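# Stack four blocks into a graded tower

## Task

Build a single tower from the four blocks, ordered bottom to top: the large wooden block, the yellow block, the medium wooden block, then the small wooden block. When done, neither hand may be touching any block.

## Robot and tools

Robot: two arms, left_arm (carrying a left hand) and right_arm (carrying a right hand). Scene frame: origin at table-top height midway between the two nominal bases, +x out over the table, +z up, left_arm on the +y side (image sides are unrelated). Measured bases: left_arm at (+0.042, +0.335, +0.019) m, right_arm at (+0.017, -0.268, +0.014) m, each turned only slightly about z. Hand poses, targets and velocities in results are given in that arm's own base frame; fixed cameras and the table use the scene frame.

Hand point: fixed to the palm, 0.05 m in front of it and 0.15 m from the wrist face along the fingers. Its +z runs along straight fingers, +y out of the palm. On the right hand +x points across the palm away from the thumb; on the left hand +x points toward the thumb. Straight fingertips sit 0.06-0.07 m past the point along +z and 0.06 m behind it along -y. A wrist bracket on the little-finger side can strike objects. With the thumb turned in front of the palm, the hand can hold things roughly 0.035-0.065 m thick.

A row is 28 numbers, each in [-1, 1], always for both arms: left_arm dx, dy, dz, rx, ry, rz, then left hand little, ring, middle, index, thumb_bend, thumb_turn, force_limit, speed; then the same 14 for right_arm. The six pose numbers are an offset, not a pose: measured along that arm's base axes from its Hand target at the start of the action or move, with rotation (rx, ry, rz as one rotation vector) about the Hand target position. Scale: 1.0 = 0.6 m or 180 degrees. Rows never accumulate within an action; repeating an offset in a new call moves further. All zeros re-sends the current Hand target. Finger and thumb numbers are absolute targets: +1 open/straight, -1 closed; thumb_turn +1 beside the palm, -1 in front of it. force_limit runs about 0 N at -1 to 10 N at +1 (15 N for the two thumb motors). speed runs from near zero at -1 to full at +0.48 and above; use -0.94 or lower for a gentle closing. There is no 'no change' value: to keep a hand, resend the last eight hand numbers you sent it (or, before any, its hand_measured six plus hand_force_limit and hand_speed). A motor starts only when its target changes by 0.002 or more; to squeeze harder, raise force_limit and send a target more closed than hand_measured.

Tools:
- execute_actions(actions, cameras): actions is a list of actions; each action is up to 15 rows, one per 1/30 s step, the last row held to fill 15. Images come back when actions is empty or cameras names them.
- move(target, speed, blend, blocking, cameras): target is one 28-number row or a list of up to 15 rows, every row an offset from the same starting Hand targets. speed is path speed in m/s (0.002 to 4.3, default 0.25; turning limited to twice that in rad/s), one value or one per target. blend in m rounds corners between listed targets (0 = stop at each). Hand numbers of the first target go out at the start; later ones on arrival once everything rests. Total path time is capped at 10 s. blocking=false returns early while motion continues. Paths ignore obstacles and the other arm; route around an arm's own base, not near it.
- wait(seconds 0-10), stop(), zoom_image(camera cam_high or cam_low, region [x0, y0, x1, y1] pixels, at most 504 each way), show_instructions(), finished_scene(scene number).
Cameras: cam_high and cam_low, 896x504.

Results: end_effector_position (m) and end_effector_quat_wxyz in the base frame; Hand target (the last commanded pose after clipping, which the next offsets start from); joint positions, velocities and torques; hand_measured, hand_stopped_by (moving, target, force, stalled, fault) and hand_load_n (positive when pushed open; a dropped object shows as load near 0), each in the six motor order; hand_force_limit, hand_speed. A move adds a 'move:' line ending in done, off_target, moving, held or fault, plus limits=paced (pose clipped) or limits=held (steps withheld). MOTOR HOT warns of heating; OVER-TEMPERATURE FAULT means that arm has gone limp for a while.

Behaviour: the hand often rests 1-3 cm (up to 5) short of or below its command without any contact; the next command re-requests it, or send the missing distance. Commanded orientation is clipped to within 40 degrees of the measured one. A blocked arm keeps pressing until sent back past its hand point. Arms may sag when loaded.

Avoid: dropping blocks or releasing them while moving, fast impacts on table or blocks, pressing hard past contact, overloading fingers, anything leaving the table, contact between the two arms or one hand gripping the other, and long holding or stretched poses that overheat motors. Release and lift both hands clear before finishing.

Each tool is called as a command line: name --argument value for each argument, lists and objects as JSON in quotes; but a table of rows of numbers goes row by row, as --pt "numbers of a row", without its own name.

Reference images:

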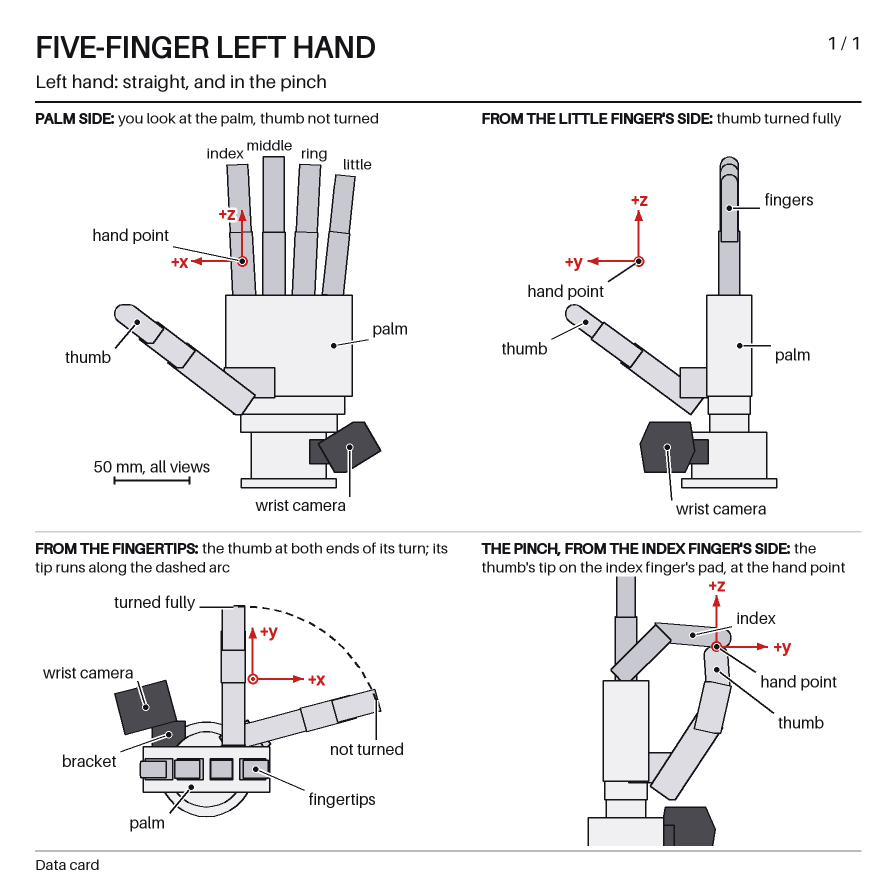

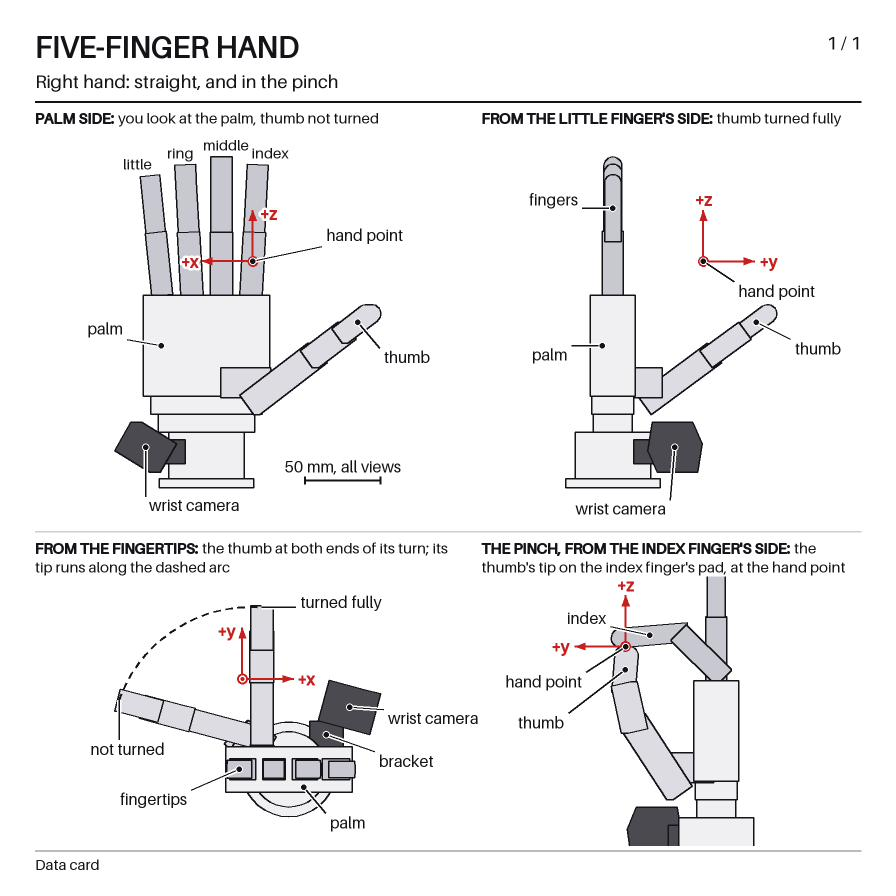

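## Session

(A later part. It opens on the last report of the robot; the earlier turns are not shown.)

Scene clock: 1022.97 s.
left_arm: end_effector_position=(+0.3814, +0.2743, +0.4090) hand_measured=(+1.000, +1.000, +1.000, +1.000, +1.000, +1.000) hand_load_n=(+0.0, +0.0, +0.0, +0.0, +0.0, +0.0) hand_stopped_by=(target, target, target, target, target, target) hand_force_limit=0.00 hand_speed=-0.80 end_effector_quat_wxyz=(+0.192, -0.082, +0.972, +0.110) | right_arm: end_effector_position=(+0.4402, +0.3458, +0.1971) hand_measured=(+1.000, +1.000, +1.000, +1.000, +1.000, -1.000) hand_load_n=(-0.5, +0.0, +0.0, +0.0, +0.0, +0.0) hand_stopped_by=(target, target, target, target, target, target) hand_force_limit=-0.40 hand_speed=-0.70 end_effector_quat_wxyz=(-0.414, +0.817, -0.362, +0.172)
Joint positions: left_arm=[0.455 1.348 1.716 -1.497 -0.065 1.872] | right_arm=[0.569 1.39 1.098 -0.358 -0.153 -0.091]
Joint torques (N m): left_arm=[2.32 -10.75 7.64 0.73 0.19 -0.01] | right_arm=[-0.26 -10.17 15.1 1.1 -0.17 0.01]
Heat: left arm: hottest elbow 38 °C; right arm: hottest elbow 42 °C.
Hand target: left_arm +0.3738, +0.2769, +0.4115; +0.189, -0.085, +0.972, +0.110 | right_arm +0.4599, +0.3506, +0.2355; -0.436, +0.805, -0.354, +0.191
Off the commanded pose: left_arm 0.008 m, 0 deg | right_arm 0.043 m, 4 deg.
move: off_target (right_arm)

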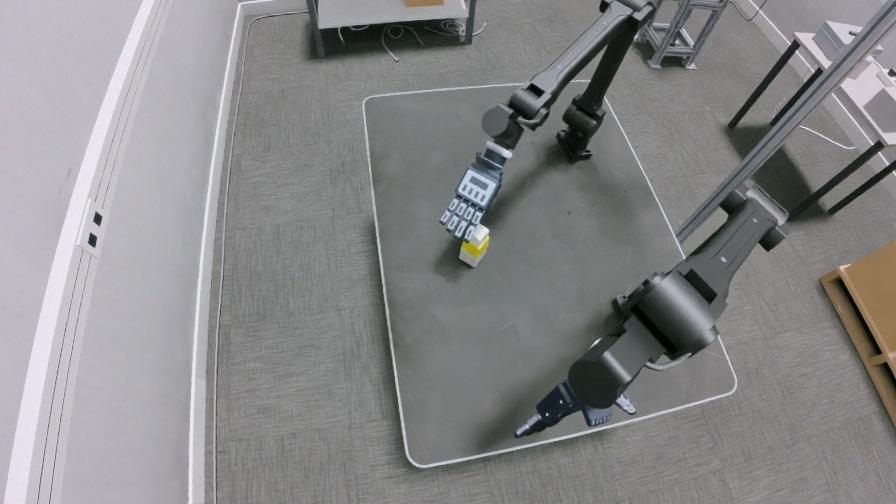

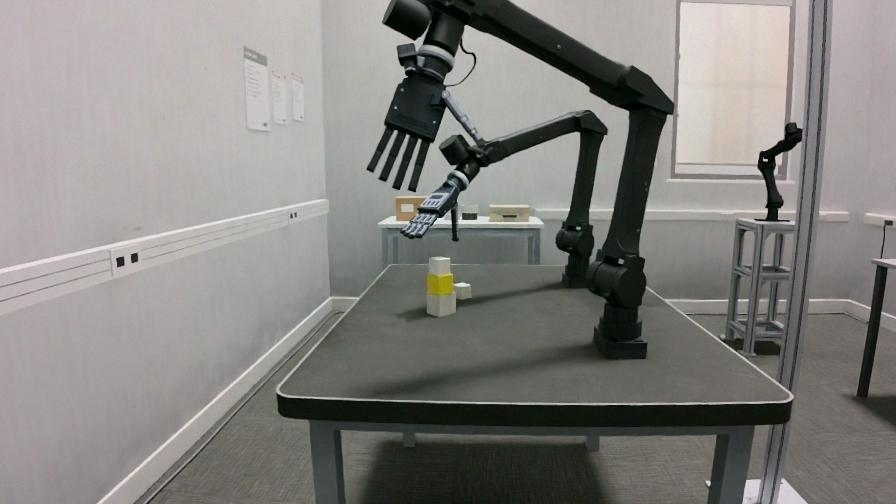

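move --pt "0 0 0 0 0 0 1 1 1 1 1 1 0 -0.8 -0.1095 -0.276 0 0 0 0 1 1 0.3 0.3 1 -1 -0.4 -0.2" --pt "0 0 0 0 0 0 1 1 1 1 1 1 0 -0.8 -0.1095 -0.276 -0.2592 0 0 0 1 1 0.3 0.3 1 -1 -0.4 -0.2" --speed '[0.12,0.1]' --cameras '["all"]'

zoom_image --camera "cam_high" --region '[460, 160, 530, 230]'

zoom_image --camera "cam_low" --region '[420, 250, 490, 320]'

Scene clock: 1044.57 s.
left_arm: end_effector_position=(+0.3814, +0.2743, +0.4090) hand_measured=(+1.000, +1.000, +1.000, +1.000, +1.000, +1.000) hand_load_n=(+0.0, +0.0, +0.0, +0.0, +0.0, +0.0) hand_stopped_by=(target, target, target, target, target, target) hand_force_limit=0.00 hand_speed=-0.80 end_effector_quat_wxyz=(+0.192, -0.082, +0.972, +0.110) | right_arm: end_effector_position=(+0.3959, +0.1891, +0.0912) hand_measured=(+1.000, +1.000, +0.300, +0.300, +1.000, -1.000) hand_load_n=(+0.0, -0.5, +0.0, +0.0, +0.0, +0.0) hand_stopped_by=(target, target, target, target, target, target) hand_force_limit=-0.40 hand_speed=-0.20 end_effector_quat_wxyz=(-0.441, +0.803, -0.352, +0.193)
Joint positions: left_arm=[0.455 1.348 1.716 -1.497 -0.065 1.872] | right_arm=[0.238 1.224 0.61 -0.013 -0.422 -0.289]
Joint torques (N m): left_arm=[2.43 -10.81 7.65 0.73 0.18 -0.01] | right_arm=[0.03 -4.6 7.83 2.06 -0.34 0.01]
Heat: left arm: hottest elbow 38 °C; right arm: hottest elbow 50 °C.
Hand target: left_arm +0.3738, +0.2769, +0.4115; +0.189, -0.085, +0.972, +0.110 | right_arm +0.3942, +0.1849, +0.0800; -0.436, +0.805, -0.354, +0.191
Off the commanded pose: left_arm 0.008 m, 0 deg | right_arm 0.012 m, 1 deg.
move: off_target (right_arm)

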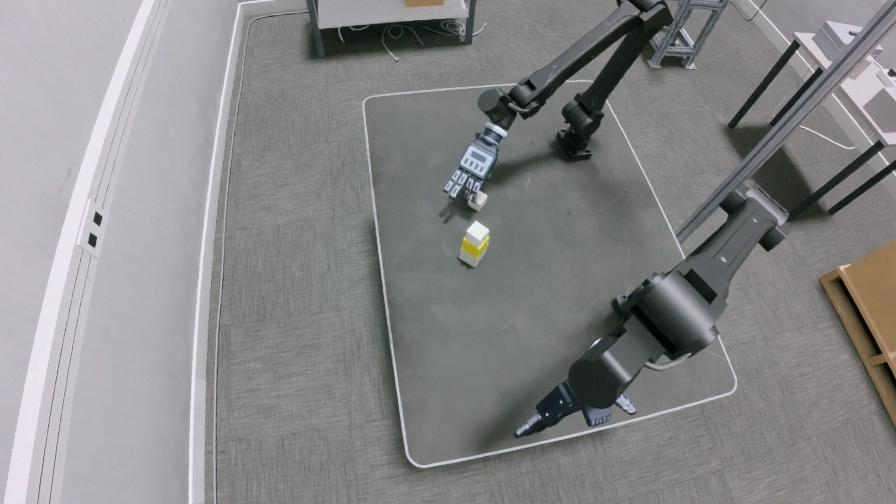

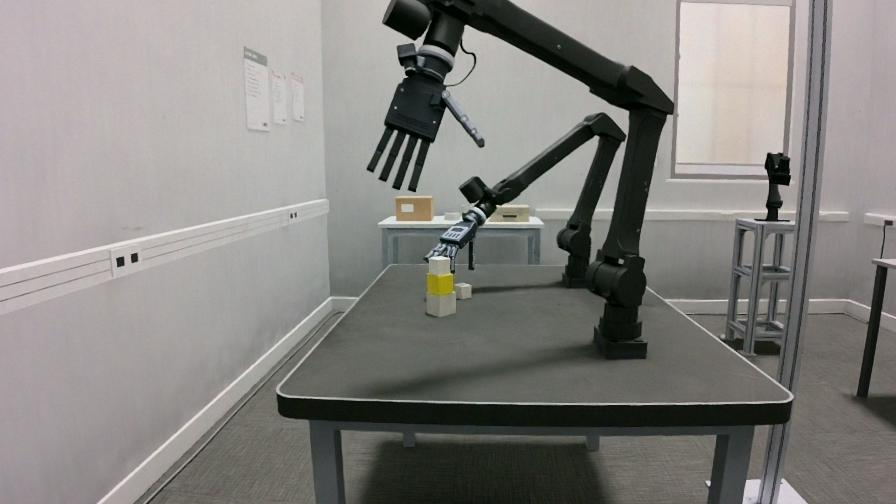

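Scaled by 7.200 from the camera's 896x504 image, which has a finer 1280x720 frame.

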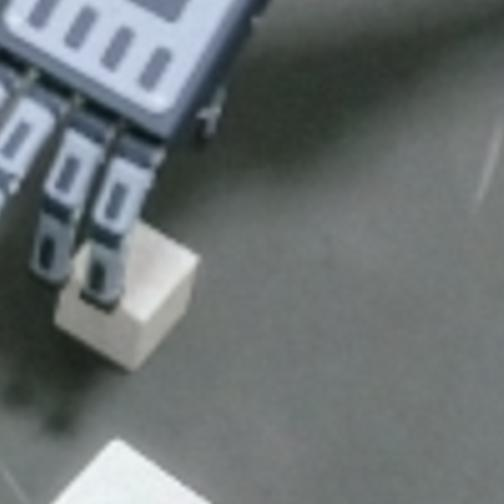

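Scaled by 7.200 from the camera's 896x504 image, which has a finer 1280x720 frame.

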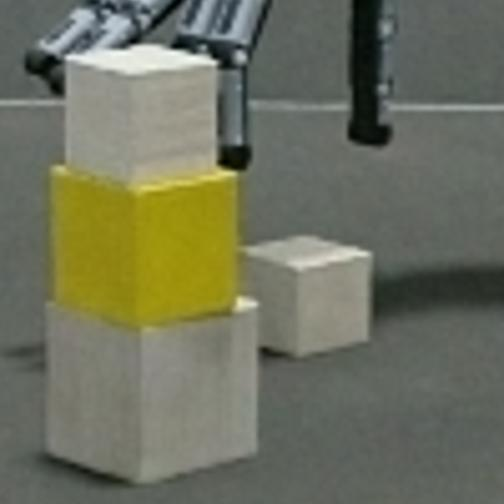

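move --target '[0,0,0,0,0,0,1,1,1,1,1,1,0,-0.8,0,0,-0.1167,0,0,0,1,1,0.3,0.3,1,-1,-0.4,-0.2]' --speed 0.08 --cameras '["all"]'

zoom_image --camera "cam_high" --region '[460, 170, 510, 220]'

zoom_image --camera "cam_low" --region '[430, 260, 480, 310]'

Scene clock: 1077.70 s.
left_arm: end_effector_position=(+0.3814, +0.2743, +0.4090) hand_measured=(+1.000, +1.000, +1.000, +1.000, +1.000, +1.000) hand_load_n=(+0.0, +0.0, +0.0, +0.0, +0.0, +0.0) hand_stopped_by=(target, target, target, target, target, target) hand_force_limit=0.00 hand_speed=-0.80 end_effector_quat_wxyz=(+0.192, -0.082, +0.972, +0.110) | right_arm: end_effector_position=(+0.3977, +0.1895, +0.0203) hand_measured=(+1.000, +1.000, +0.300, +0.300, +1.000, -1.000) hand_load_n=(+0.0, -0.5, +0.0, +0.0, +0.0, +0.0) hand_stopped_by=(target, target, target, target, target, target) hand_force_limit=-0.40 hand_speed=-0.20 end_effector_quat_wxyz=(-0.441, +0.803, -0.352, +0.194)
Joint positions: left_arm=[0.455 1.348 1.716 -1.497 -0.065 1.872] | right_arm=[0.238 1.415 0.526 0.261 -0.422 -0.289]
Joint torques (N m): left_arm=[2.37 -10.87 7.65 0.7 0.19 -0.01] | right_arm=[0.03 -5.48 6.31 1.99 -0.33 0.02]
Heat: left arm: hottest elbow 38 °C; right arm: hottest elbow 46 °C.
Hand target: left_arm +0.3738, +0.2769, +0.4115; +0.189, -0.085, +0.972, +0.110 | right_arm +0.3942, +0.1849, +0.0099; -0.436, +0.805, -0.354, +0.191
Off the commanded pose: left_arm 0.008 m, 0 deg | right_arm 0.012 m, 1 deg.
move: off_target (right_arm)

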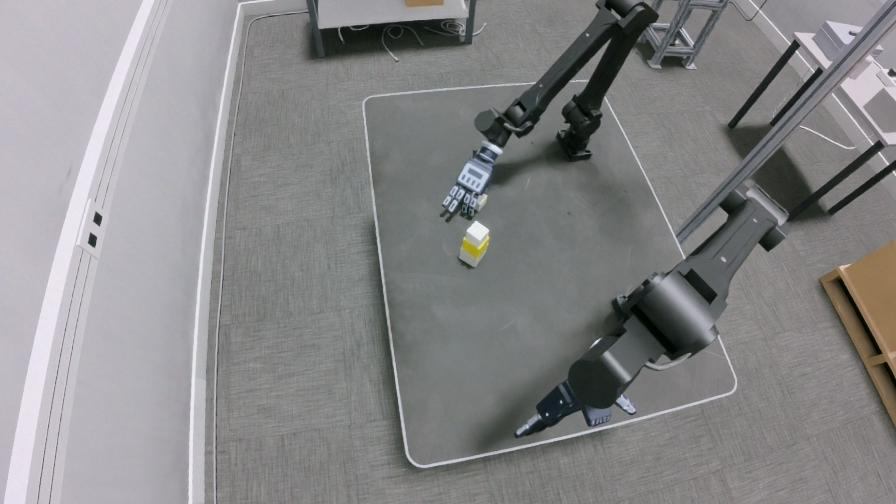

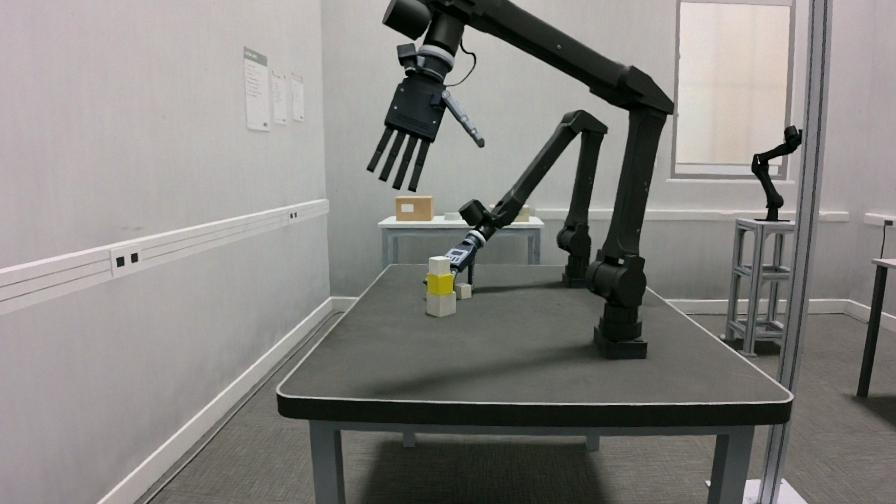

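Scaled by 10.080 from the camera's 896x504 image, which has a finer 1280x720 frame.

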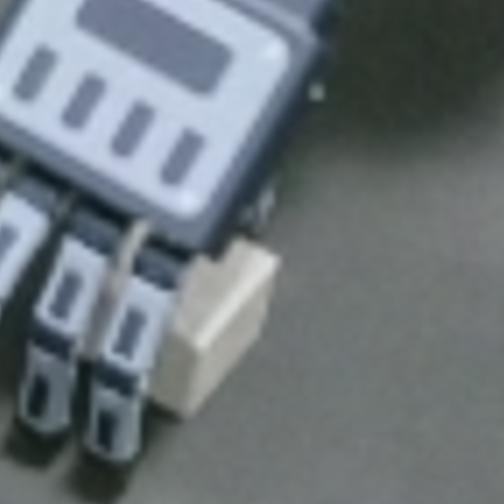

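Scaled by 10.080 from the camera's 896x504 image, which has a finer 1280x720 frame.

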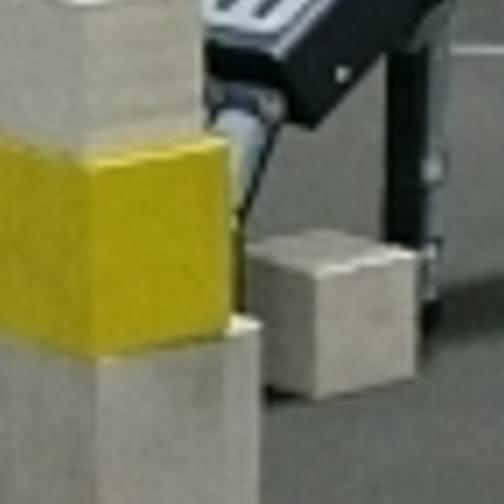

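move --target '[0,0,0,0,0,0,1,1,1,1,1,1,0,-0.8,0,0,0,0,0,0,1,1,-0.4,-0.4,0,-1,-0.4,-0.92]' --speed 0.05

Scene clock: 1090.00 s.
left_arm: end_effector_position=(+0.3814, +0.2743, +0.4090) hand_measured=(+1.000, +1.000, +1.000, +1.000, +1.000, +1.000) hand_load_n=(+0.0, +0.0, +0.0, +0.0, -0.5, +0.0) hand_stopped_by=(target, target, target, target, target, target) hand_force_limit=0.00 hand_speed=-0.80 end_effector_quat_wxyz=(+0.192, -0.082, +0.972, +0.110) | right_arm: end_effector_position=(+0.3976, +0.1896, +0.0203) hand_measured=(+1.000, +1.000, -0.088, -0.118, +0.792, -1.000) hand_load_n=(+0.0, +0.0, +2.5, +4.5, +6.5, -1.5) hand_stopped_by=(target, target, force, force, force, target) hand_force_limit=-0.40 hand_speed=-0.92 end_effector_quat_wxyz=(-0.442, +0.803, -0.351, +0.193)
Joint positions: left_arm=[0.455 1.348 1.716 -1.497 -0.065 1.872] | right_arm=[0.238 1.415 0.526 0.261 -0.423 -0.289]
Joint torques (N m): left_arm=[2.49 -10.81 7.64 0.72 0.19 -0.01] | right_arm=[0.09 -5.48 6.31 1.99 -0.31 0.02]
Heat: left arm: hottest elbow 38 °C; right arm: hottest elbow 44 °C.
Hand target: left_arm +0.3738, +0.2769, +0.4115; +0.189, -0.085, +0.972, +0.110 | right_arm +0.3942, +0.1849, +0.0099; -0.436, +0.805, -0.354, +0.191
Off the commanded pose: left_arm 0.008 m, 0 deg | right_arm 0.012 m, 1 deg.
move: off_target (right_arm)

move --pt "0 0 0 0 0 0 1 1 1 1 1 1 0 -0.8 0 0 0.4502 0 0 0 1 1 -0.4 -0.4 0 -1 -0.4 -0.92" --pt "0 0 0 0 0 0 1 1 1 1 1 1 0 -0.8 0.0913 0.3202 0.4502 0 0 0 1 1 -0.4 -0.4 0 -1 -0.4 -0.92" --speed '[0.12,0.1]' --cameras '["all"]'

Scene clock: 1108.67 s.
left_arm: end_effector_position=(+0.3814, +0.2743, +0.4090) hand_measured=(+1.000, +1.000, +1.000, +1.000, +1.000, +1.000) hand_load_n=(+0.0, +0.0, +0.0, +0.0, +0.0, +0.0) hand_stopped_by=(target, target, target, target, target, target) hand_force_limit=0.00 hand_speed=-0.80 end_effector_quat_wxyz=(+0.192, -0.082, +0.972, +0.110) | right_arm: end_effector_position=(+0.4309, +0.3575, +0.2488) hand_measured=(+1.000, +1.000, -0.088, -0.118, +0.792, -1.000) hand_load_n=(+0.0, +0.0, +2.5, +4.5, +6.5, -1.5) hand_stopped_by=(target, target, force, force, force, target) hand_force_limit=-0.40 hand_speed=-0.92 end_effector_quat_wxyz=(-0.410, +0.818, -0.360, +0.180)
Joint positions: left_arm=[0.455 1.348 1.716 -1.497 -0.065 1.872] | right_arm=[0.61 1.354 1.204 -0.496 -0.106 -0.078]
Joint torques (N m): left_arm=[2.43 -10.75 7.62 0.73 0.19 -0.01] | right_arm=[1.26 -7.77 15.86 1.98 -0.04 0.19]
Heat: left arm: hottest elbow 38 °C; right arm: hottest elbow 45 °C.
Hand target: left_arm +0.3738, +0.2769, +0.4115; +0.189, -0.085, +0.972, +0.110 | right_arm +0.4491, +0.3770, +0.2801; -0.436, +0.805, -0.354, +0.192
Off the commanded pose: left_arm 0.008 m, 0 deg | right_arm 0.041 m, 4 deg.
move: off_target (right_arm)

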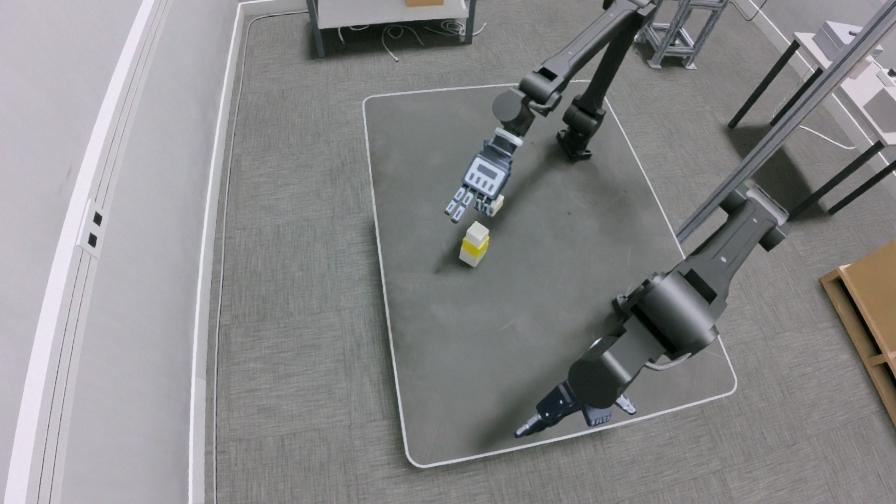

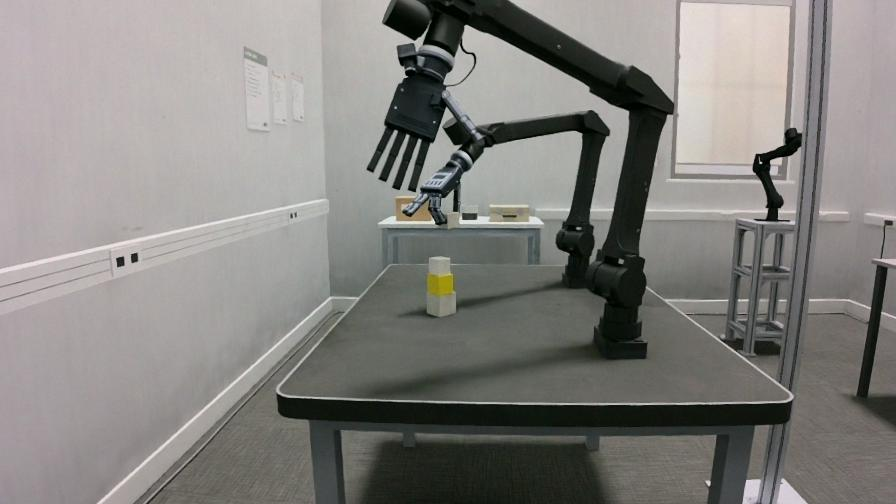

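move --target '[0,0,0,0,0,0,1,1,1,1,1,1,0,-0.8,0,0,-0.1583,0,0,0,1,1,-0.4,-0.4,0,-1,-0.4,-0.92]' --speed 0.06 --cameras '["all"]'

zoom_image --camera "cam_high" --region '[466, 210, 502, 246]'

zoom_image --camera "cam_low" --region '[420, 228, 464, 272]'

Scene clock: 1118.80 s.
left_arm: end_effector_position=(+0.3814, +0.2743, +0.4090) hand_measured=(+1.000, +1.000, +1.000, +1.000, +1.000, +1.000) hand_load_n=(+0.0, +0.0, -0.5, +0.0, +0.0, +0.0) hand_stopped_by=(target, target, target, target, target, target) hand_force_limit=0.00 hand_speed=-0.80 end_effector_quat_wxyz=(+0.192, -0.082, +0.972, +0.110) | right_arm: end_effector_position=(+0.4518, +0.3725, +0.1998) hand_measured=(+1.000, +1.000, -0.088, -0.118, +0.792, -1.000) hand_load_n=(+0.0, +0.0, +3.0, +4.5, +7.0, -1.5) hand_stopped_by=(target, target, force, force, force, target) hand_force_limit=-0.40 hand_speed=-0.92 end_effector_quat_wxyz=(-0.440, +0.802, -0.351, +0.198)
Joint positions: left_arm=[0.455 1.348 1.716 -1.497 -0.065 1.872] | right_arm=[0.611 1.419 1.098 -0.245 -0.105 -0.077]
Joint torques (N m): left_arm=[2.43 -10.7 7.68 0.72 0.19 -0.01] | right_arm=[1.38 -8.47 9.06 2.1 -0.03 0.18]
Heat: left arm: hottest elbow 38 °C; right arm: hottest elbow 49 °C.
Hand target: left_arm +0.3738, +0.2769, +0.4115; +0.189, -0.085, +0.972, +0.110 | right_arm +0.4489, +0.3771, +0.1852; -0.436, +0.805, -0.354, +0.191
Off the commanded pose: left_arm 0.008 m, 0 deg | right_arm 0.016 m, 1 deg.
move: off_target (right_arm)

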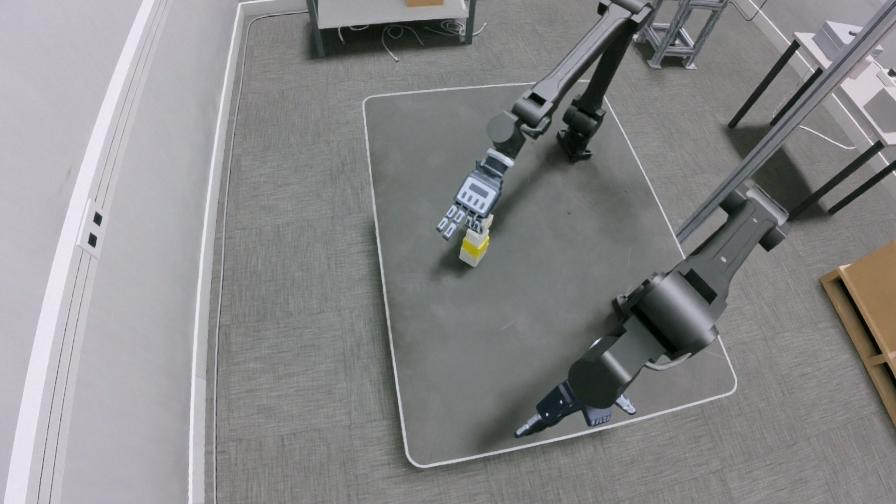

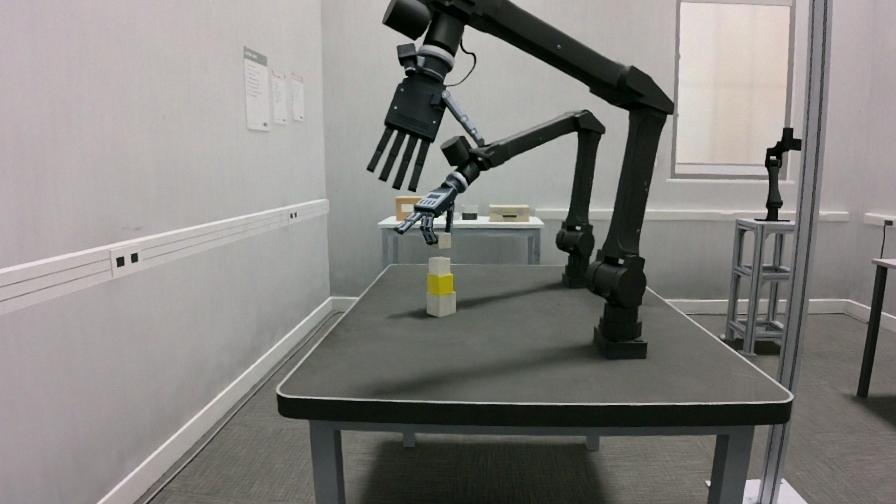

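Scaled by 14.000 from the camera's 896x504 image, which has a finer 1280x720 frame.

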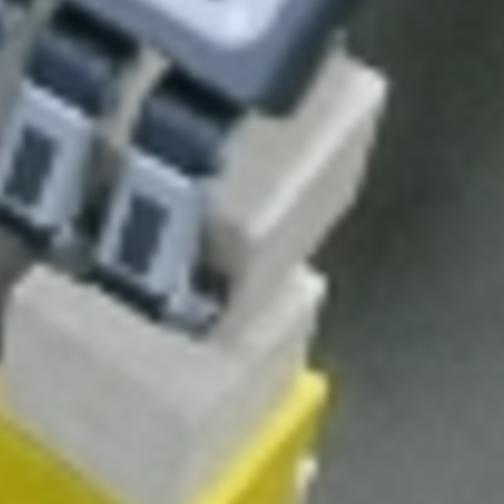

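Scaled by 11.455 from the camera's 896x504 image, which has a finer 1280x720 frame.

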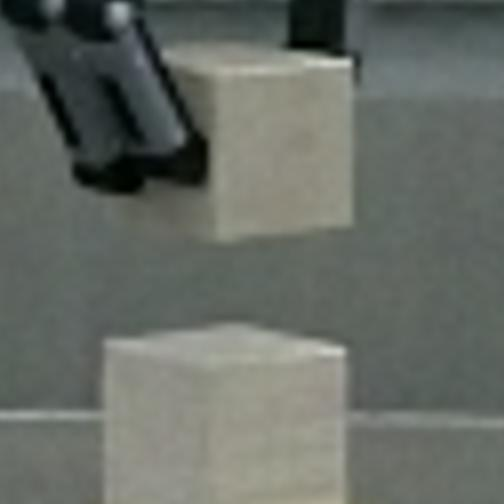

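zoom_image --camera "cam_low" --region '[424, 230, 456, 262]'

zoom_image --camera "cam_low" --region '[424, 250, 456, 282]'

Scaled by 15.750 from the camera's 896x504 image, which has a finer 1280x720 frame.

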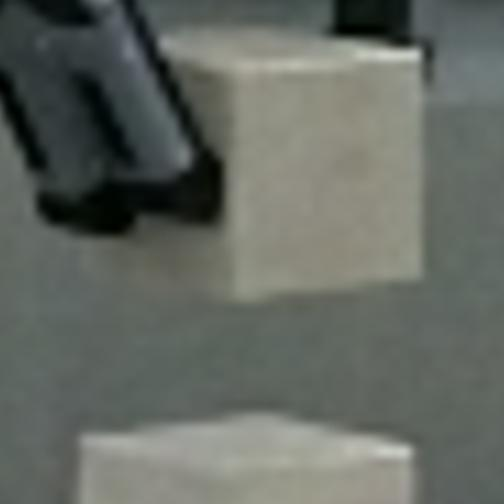

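Scaled by 15.750 from the camera's 896x504 image, which has a finer 1280x720 frame.

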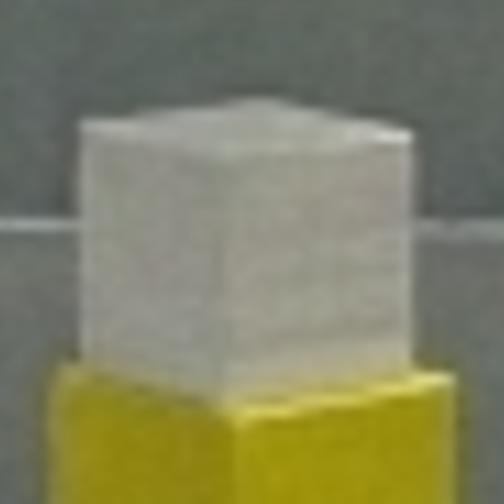

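move --target '[0,0,0,0,0,0,1,1,1,1,1,1,0,-0.8,0.0217,-0.0185,-0.02,0,0,0,1,1,-0.4,-0.4,0,-1,-0.4,-0.92]' --speed 0.05 --cameras '["all"]'

zoom_image --camera "cam_high" --region '[466, 214, 498, 246]'

zoom_image --camera "cam_low" --region '[424, 234, 456, 266]'

Scene clock: 1191.40 s.
left_arm: end_effector_position=(+0.3814, +0.2743, +0.4090) hand_measured=(+1.000, +1.000, +1.000, +1.000, +1.000, +1.000) hand_load_n=(+0.0, +0.0, +0.0, +0.0, +0.0, +0.0) hand_stopped_by=(target, target, target, target, target, target) hand_force_limit=0.00 hand_speed=-0.80 end_effector_quat_wxyz=(+0.192, -0.082, +0.972, +0.110) | right_arm: end_effector_position=(+0.4583, +0.3704, +0.1885) hand_measured=(+1.000, +1.000, -0.088, -0.118, +0.792, -1.000) hand_load_n=(+0.0, -0.5, +2.5, +4.5, +6.5, -2.0) hand_stopped_by=(target, target, force, force, force, target) hand_force_limit=-0.40 hand_speed=-0.92 end_effector_quat_wxyz=(-0.443, +0.802, -0.352, +0.192)
Joint positions: left_arm=[0.455 1.348 1.716 -1.497 -0.065 1.872] | right_arm=[0.593 1.441 1.089 -0.216 -0.131 -0.078]
Joint torques (N m): left_arm=[2.43 -10.81 7.64 0.72 0.19 -0.01] | right_arm=[-0.09 -8.76 8.98 2.15 -0.19 0.02]
Heat: left arm: hottest elbow 38 °C; right arm: hottest elbow 46 °C.
Hand target: left_arm +0.3738, +0.2769, +0.4115; +0.189, -0.085, +0.972, +0.110 | right_arm +0.4621, +0.3658, +0.1732; -0.436, +0.805, -0.354, +0.192
Off the commanded pose: left_arm 0.008 m, 0 deg | right_arm 0.016 m, 1 deg.
move: off_target (right_arm)

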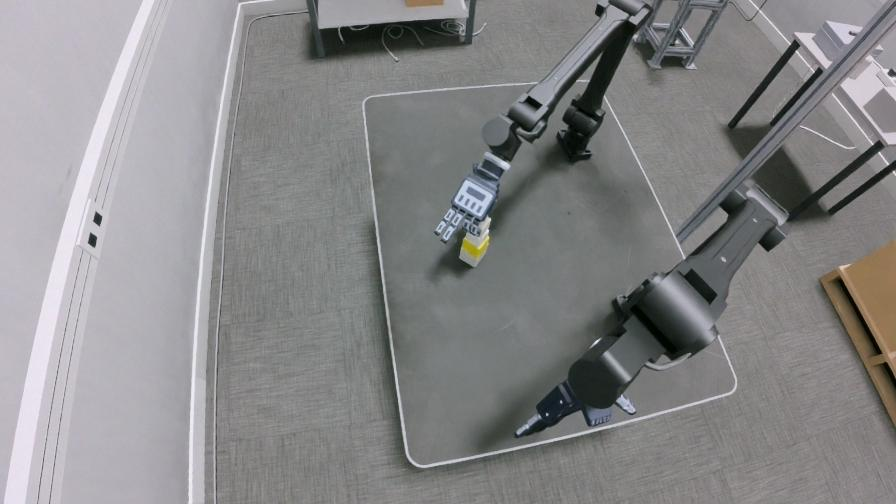

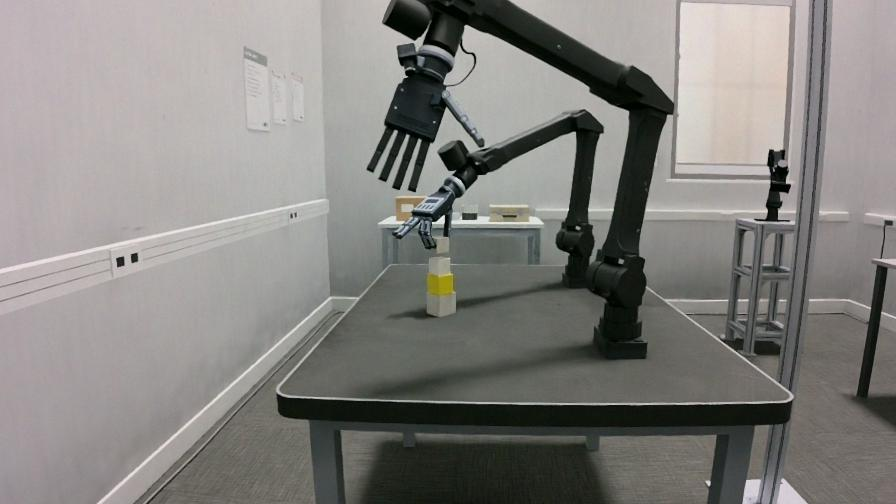

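Scaled by 15.750 from the camera's 896x504 image, which has a finer 1280x720 frame.

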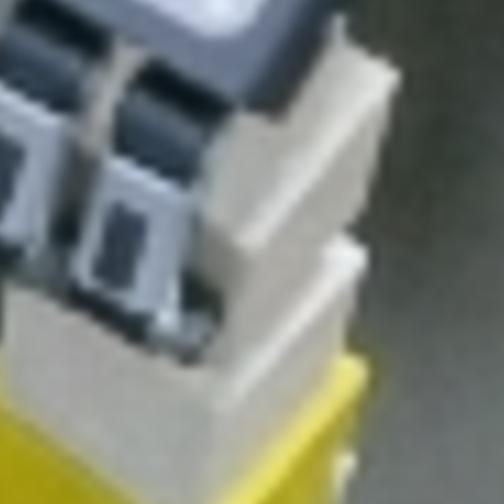

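Scaled by 15.750 from the camera's 896x504 image, which has a finer 1280x720 frame.

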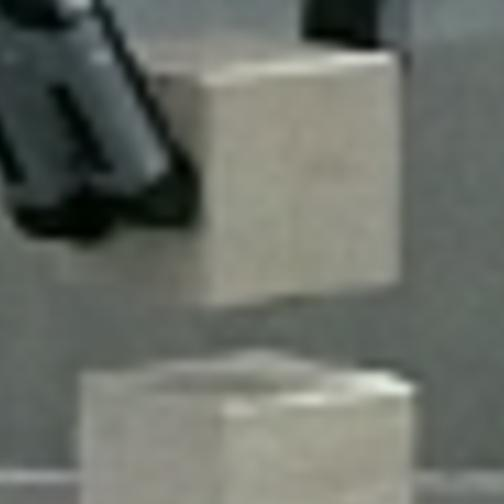

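move --target '[0,0,0,0,0,0,1,1,1,1,1,1,0,-0.8,-0.002,-0.002,-0.0258,0,0,0,1,1,-0.4,-0.4,0,-1,-0.4,-0.92]' --speed 0.03 --cameras '["all"]'

zoom_image --camera "cam_high" --region '[466, 214, 498, 246]'

zoom_image --camera "cam_low" --region '[424, 238, 456, 270]'

Scene clock: 1207.40 s.
left_arm: end_effector_position=(+0.3814, +0.2743, +0.4090) hand_measured=(+1.000, +1.000, +1.000, +1.000, +1.000, +1.000) hand_load_n=(+0.0, +0.0, +0.0, +0.0, +0.0, +0.0) hand_stopped_by=(target, target, target, target, target, target) hand_force_limit=0.00 hand_speed=-0.80 end_effector_quat_wxyz=(+0.192, -0.082, +0.972, +0.110) | right_arm: end_effector_position=(+0.4575, +0.3700, +0.1740) hand_measured=(+1.000, +1.000, -0.088, -0.118, +0.792, -1.000) hand_load_n=(+0.0, +0.0, +2.5, +4.5, +7.0, -1.5) hand_stopped_by=(target, target, force, force, force, target) hand_force_limit=-0.40 hand_speed=-0.92 end_effector_quat_wxyz=(-0.444, +0.802, -0.352, +0.192)
Joint positions: left_arm=[0.455 1.348 1.716 -1.497 -0.065 1.872] | right_arm=[0.593 1.453 1.059 -0.173 -0.132 -0.078]
Joint torques (N m): left_arm=[2.32 -10.87 7.62 0.7 0.19 -0.01] | right_arm=[-0.21 -8.7 8.76 2.11 -0.19 0.01]
Heat: left arm: hottest elbow 38 °C; right arm: hottest elbow 44 °C.
Hand target: left_arm +0.3738, +0.2769, +0.4115; +0.189, -0.085, +0.972, +0.110 | right_arm +0.4609, +0.3647, +0.1578; -0.437, +0.805, -0.354, +0.192
Off the commanded pose: left_arm 0.008 m, 0 deg | right_arm 0.017 m, 1 deg.
move: off_target (right_arm)

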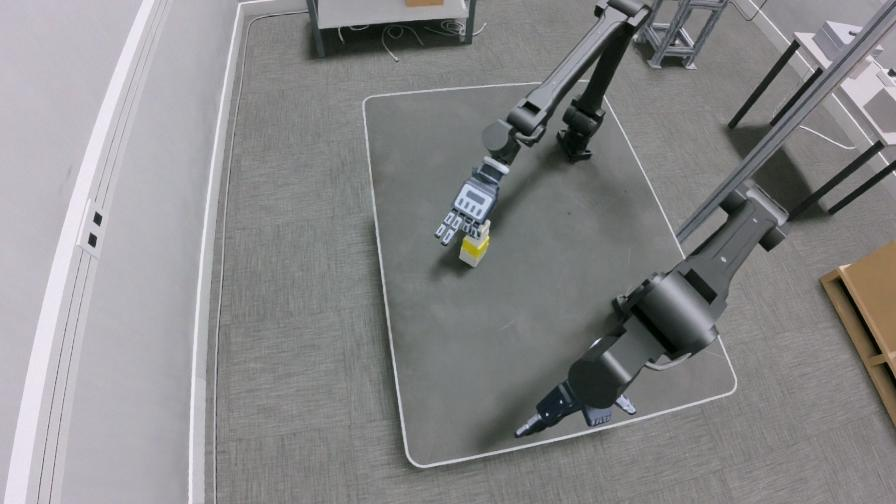

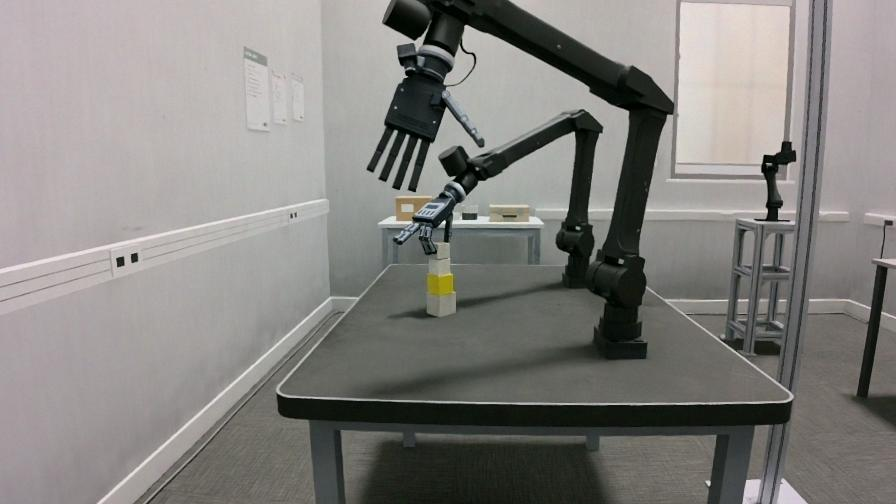

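Scaled by 15.750 from the camera's 896x504 image, which has a finer 1280x720 frame.

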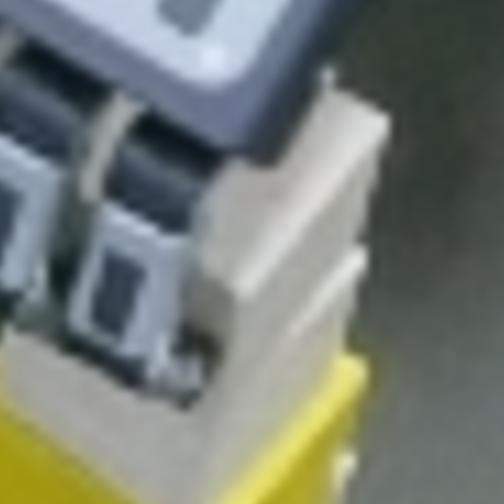

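Scaled by 15.750 from the camera's 896x504 image, which has a finer 1280x720 frame.

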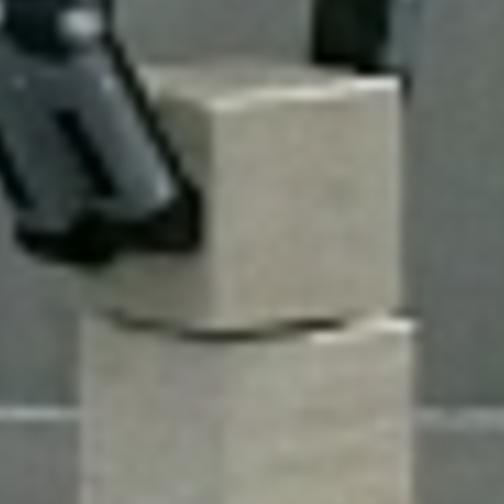

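move --target '[0,0,0,0,0,0,1,1,1,1,1,1,0,-0.8,-0.001,-0.001,-0.0045,0,0,0,1,1,-0.4,-0.4,0,-1,-0.4,-0.92]' --speed 0.02 --cameras '["all"]'

zoom_image --camera "cam_high" --region '[466, 214, 498, 246]'

zoom_image --camera "cam_low" --region '[424, 238, 456, 270]'

Scene clock: 1225.40 s.
left_arm: end_effector_position=(+0.3814, +0.2743, +0.4090) hand_measured=(+1.000, +1.000, +1.000, +1.000, +1.000, +1.000) hand_load_n=(+0.0, +0.0, +0.0, +0.0, +0.0, +0.0) hand_stopped_by=(target, target, target, target, target, target) hand_force_limit=0.00 hand_speed=-0.80 end_effector_quat_wxyz=(+0.192, -0.082, +0.972, +0.110) | right_arm: end_effector_position=(+0.4571, +0.3698, +0.1721) hand_measured=(+1.000, +1.000, -0.088, -0.118, +0.792, -1.000) hand_load_n=(+0.0, +0.0, +2.5, +4.5, +6.5, -1.5) hand_stopped_by=(target, target, force, force, force, target) hand_force_limit=-0.40 hand_speed=-0.92 end_effector_quat_wxyz=(-0.445, +0.801, -0.351, +0.192)
Joint positions: left_arm=[0.455 1.348 1.716 -1.497 -0.065 1.872] | right_arm=[0.593 1.454 1.053 -0.164 -0.132 -0.079]
Joint torques (N m): left_arm=[2.43 -10.81 7.65 0.72 0.19 0] | right_arm=[-0.26 -8.59 8.59 2.1 -0.19 0.01]
Heat: left arm: hottest elbow 38 °C; right arm: hottest elbow 44 °C.
Hand target: left_arm +0.3738, +0.2769, +0.4115; +0.189, -0.085, +0.972, +0.110 | right_arm +0.4603, +0.3640, +0.1550; -0.436, +0.805, -0.354, +0.192
Off the commanded pose: left_arm 0.008 m, 0 deg | right_arm 0.018 m, 1 deg.
move: off_target (right_arm)

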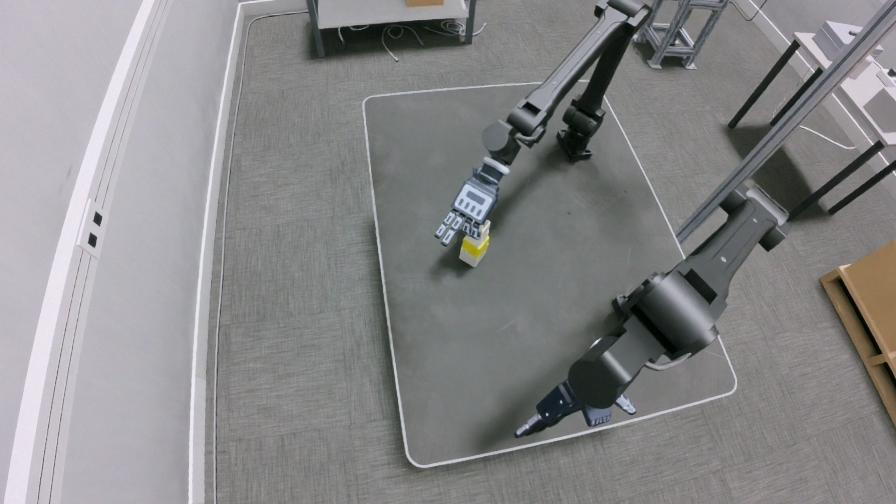

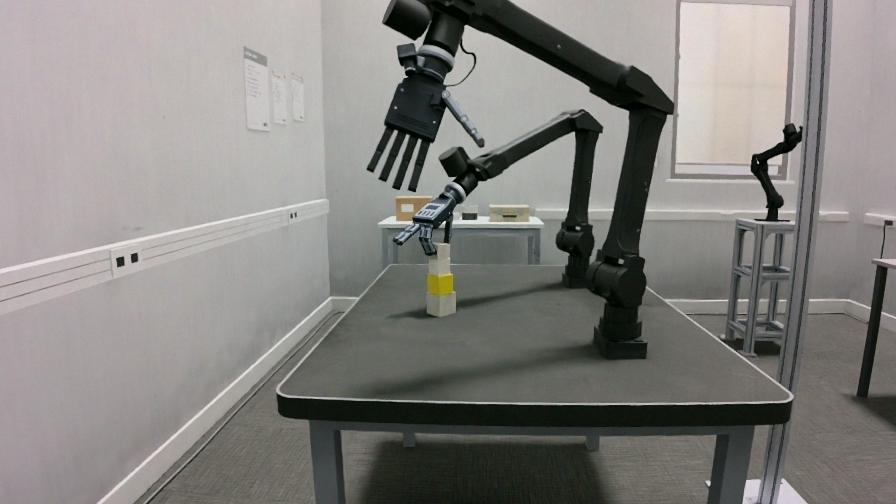

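Scaled by 15.750 from the camera's 896x504 image, which has a finer 1280x720 frame.

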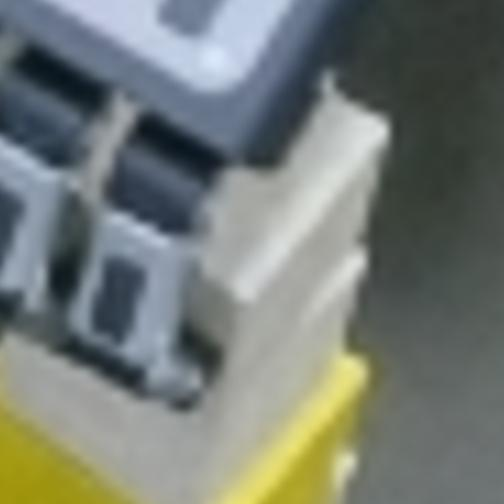

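Scaled by 15.750 from the camera's 896x504 image, which has a finer 1280x720 frame.

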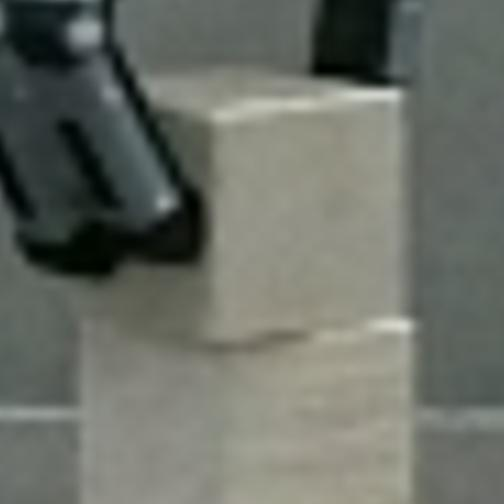

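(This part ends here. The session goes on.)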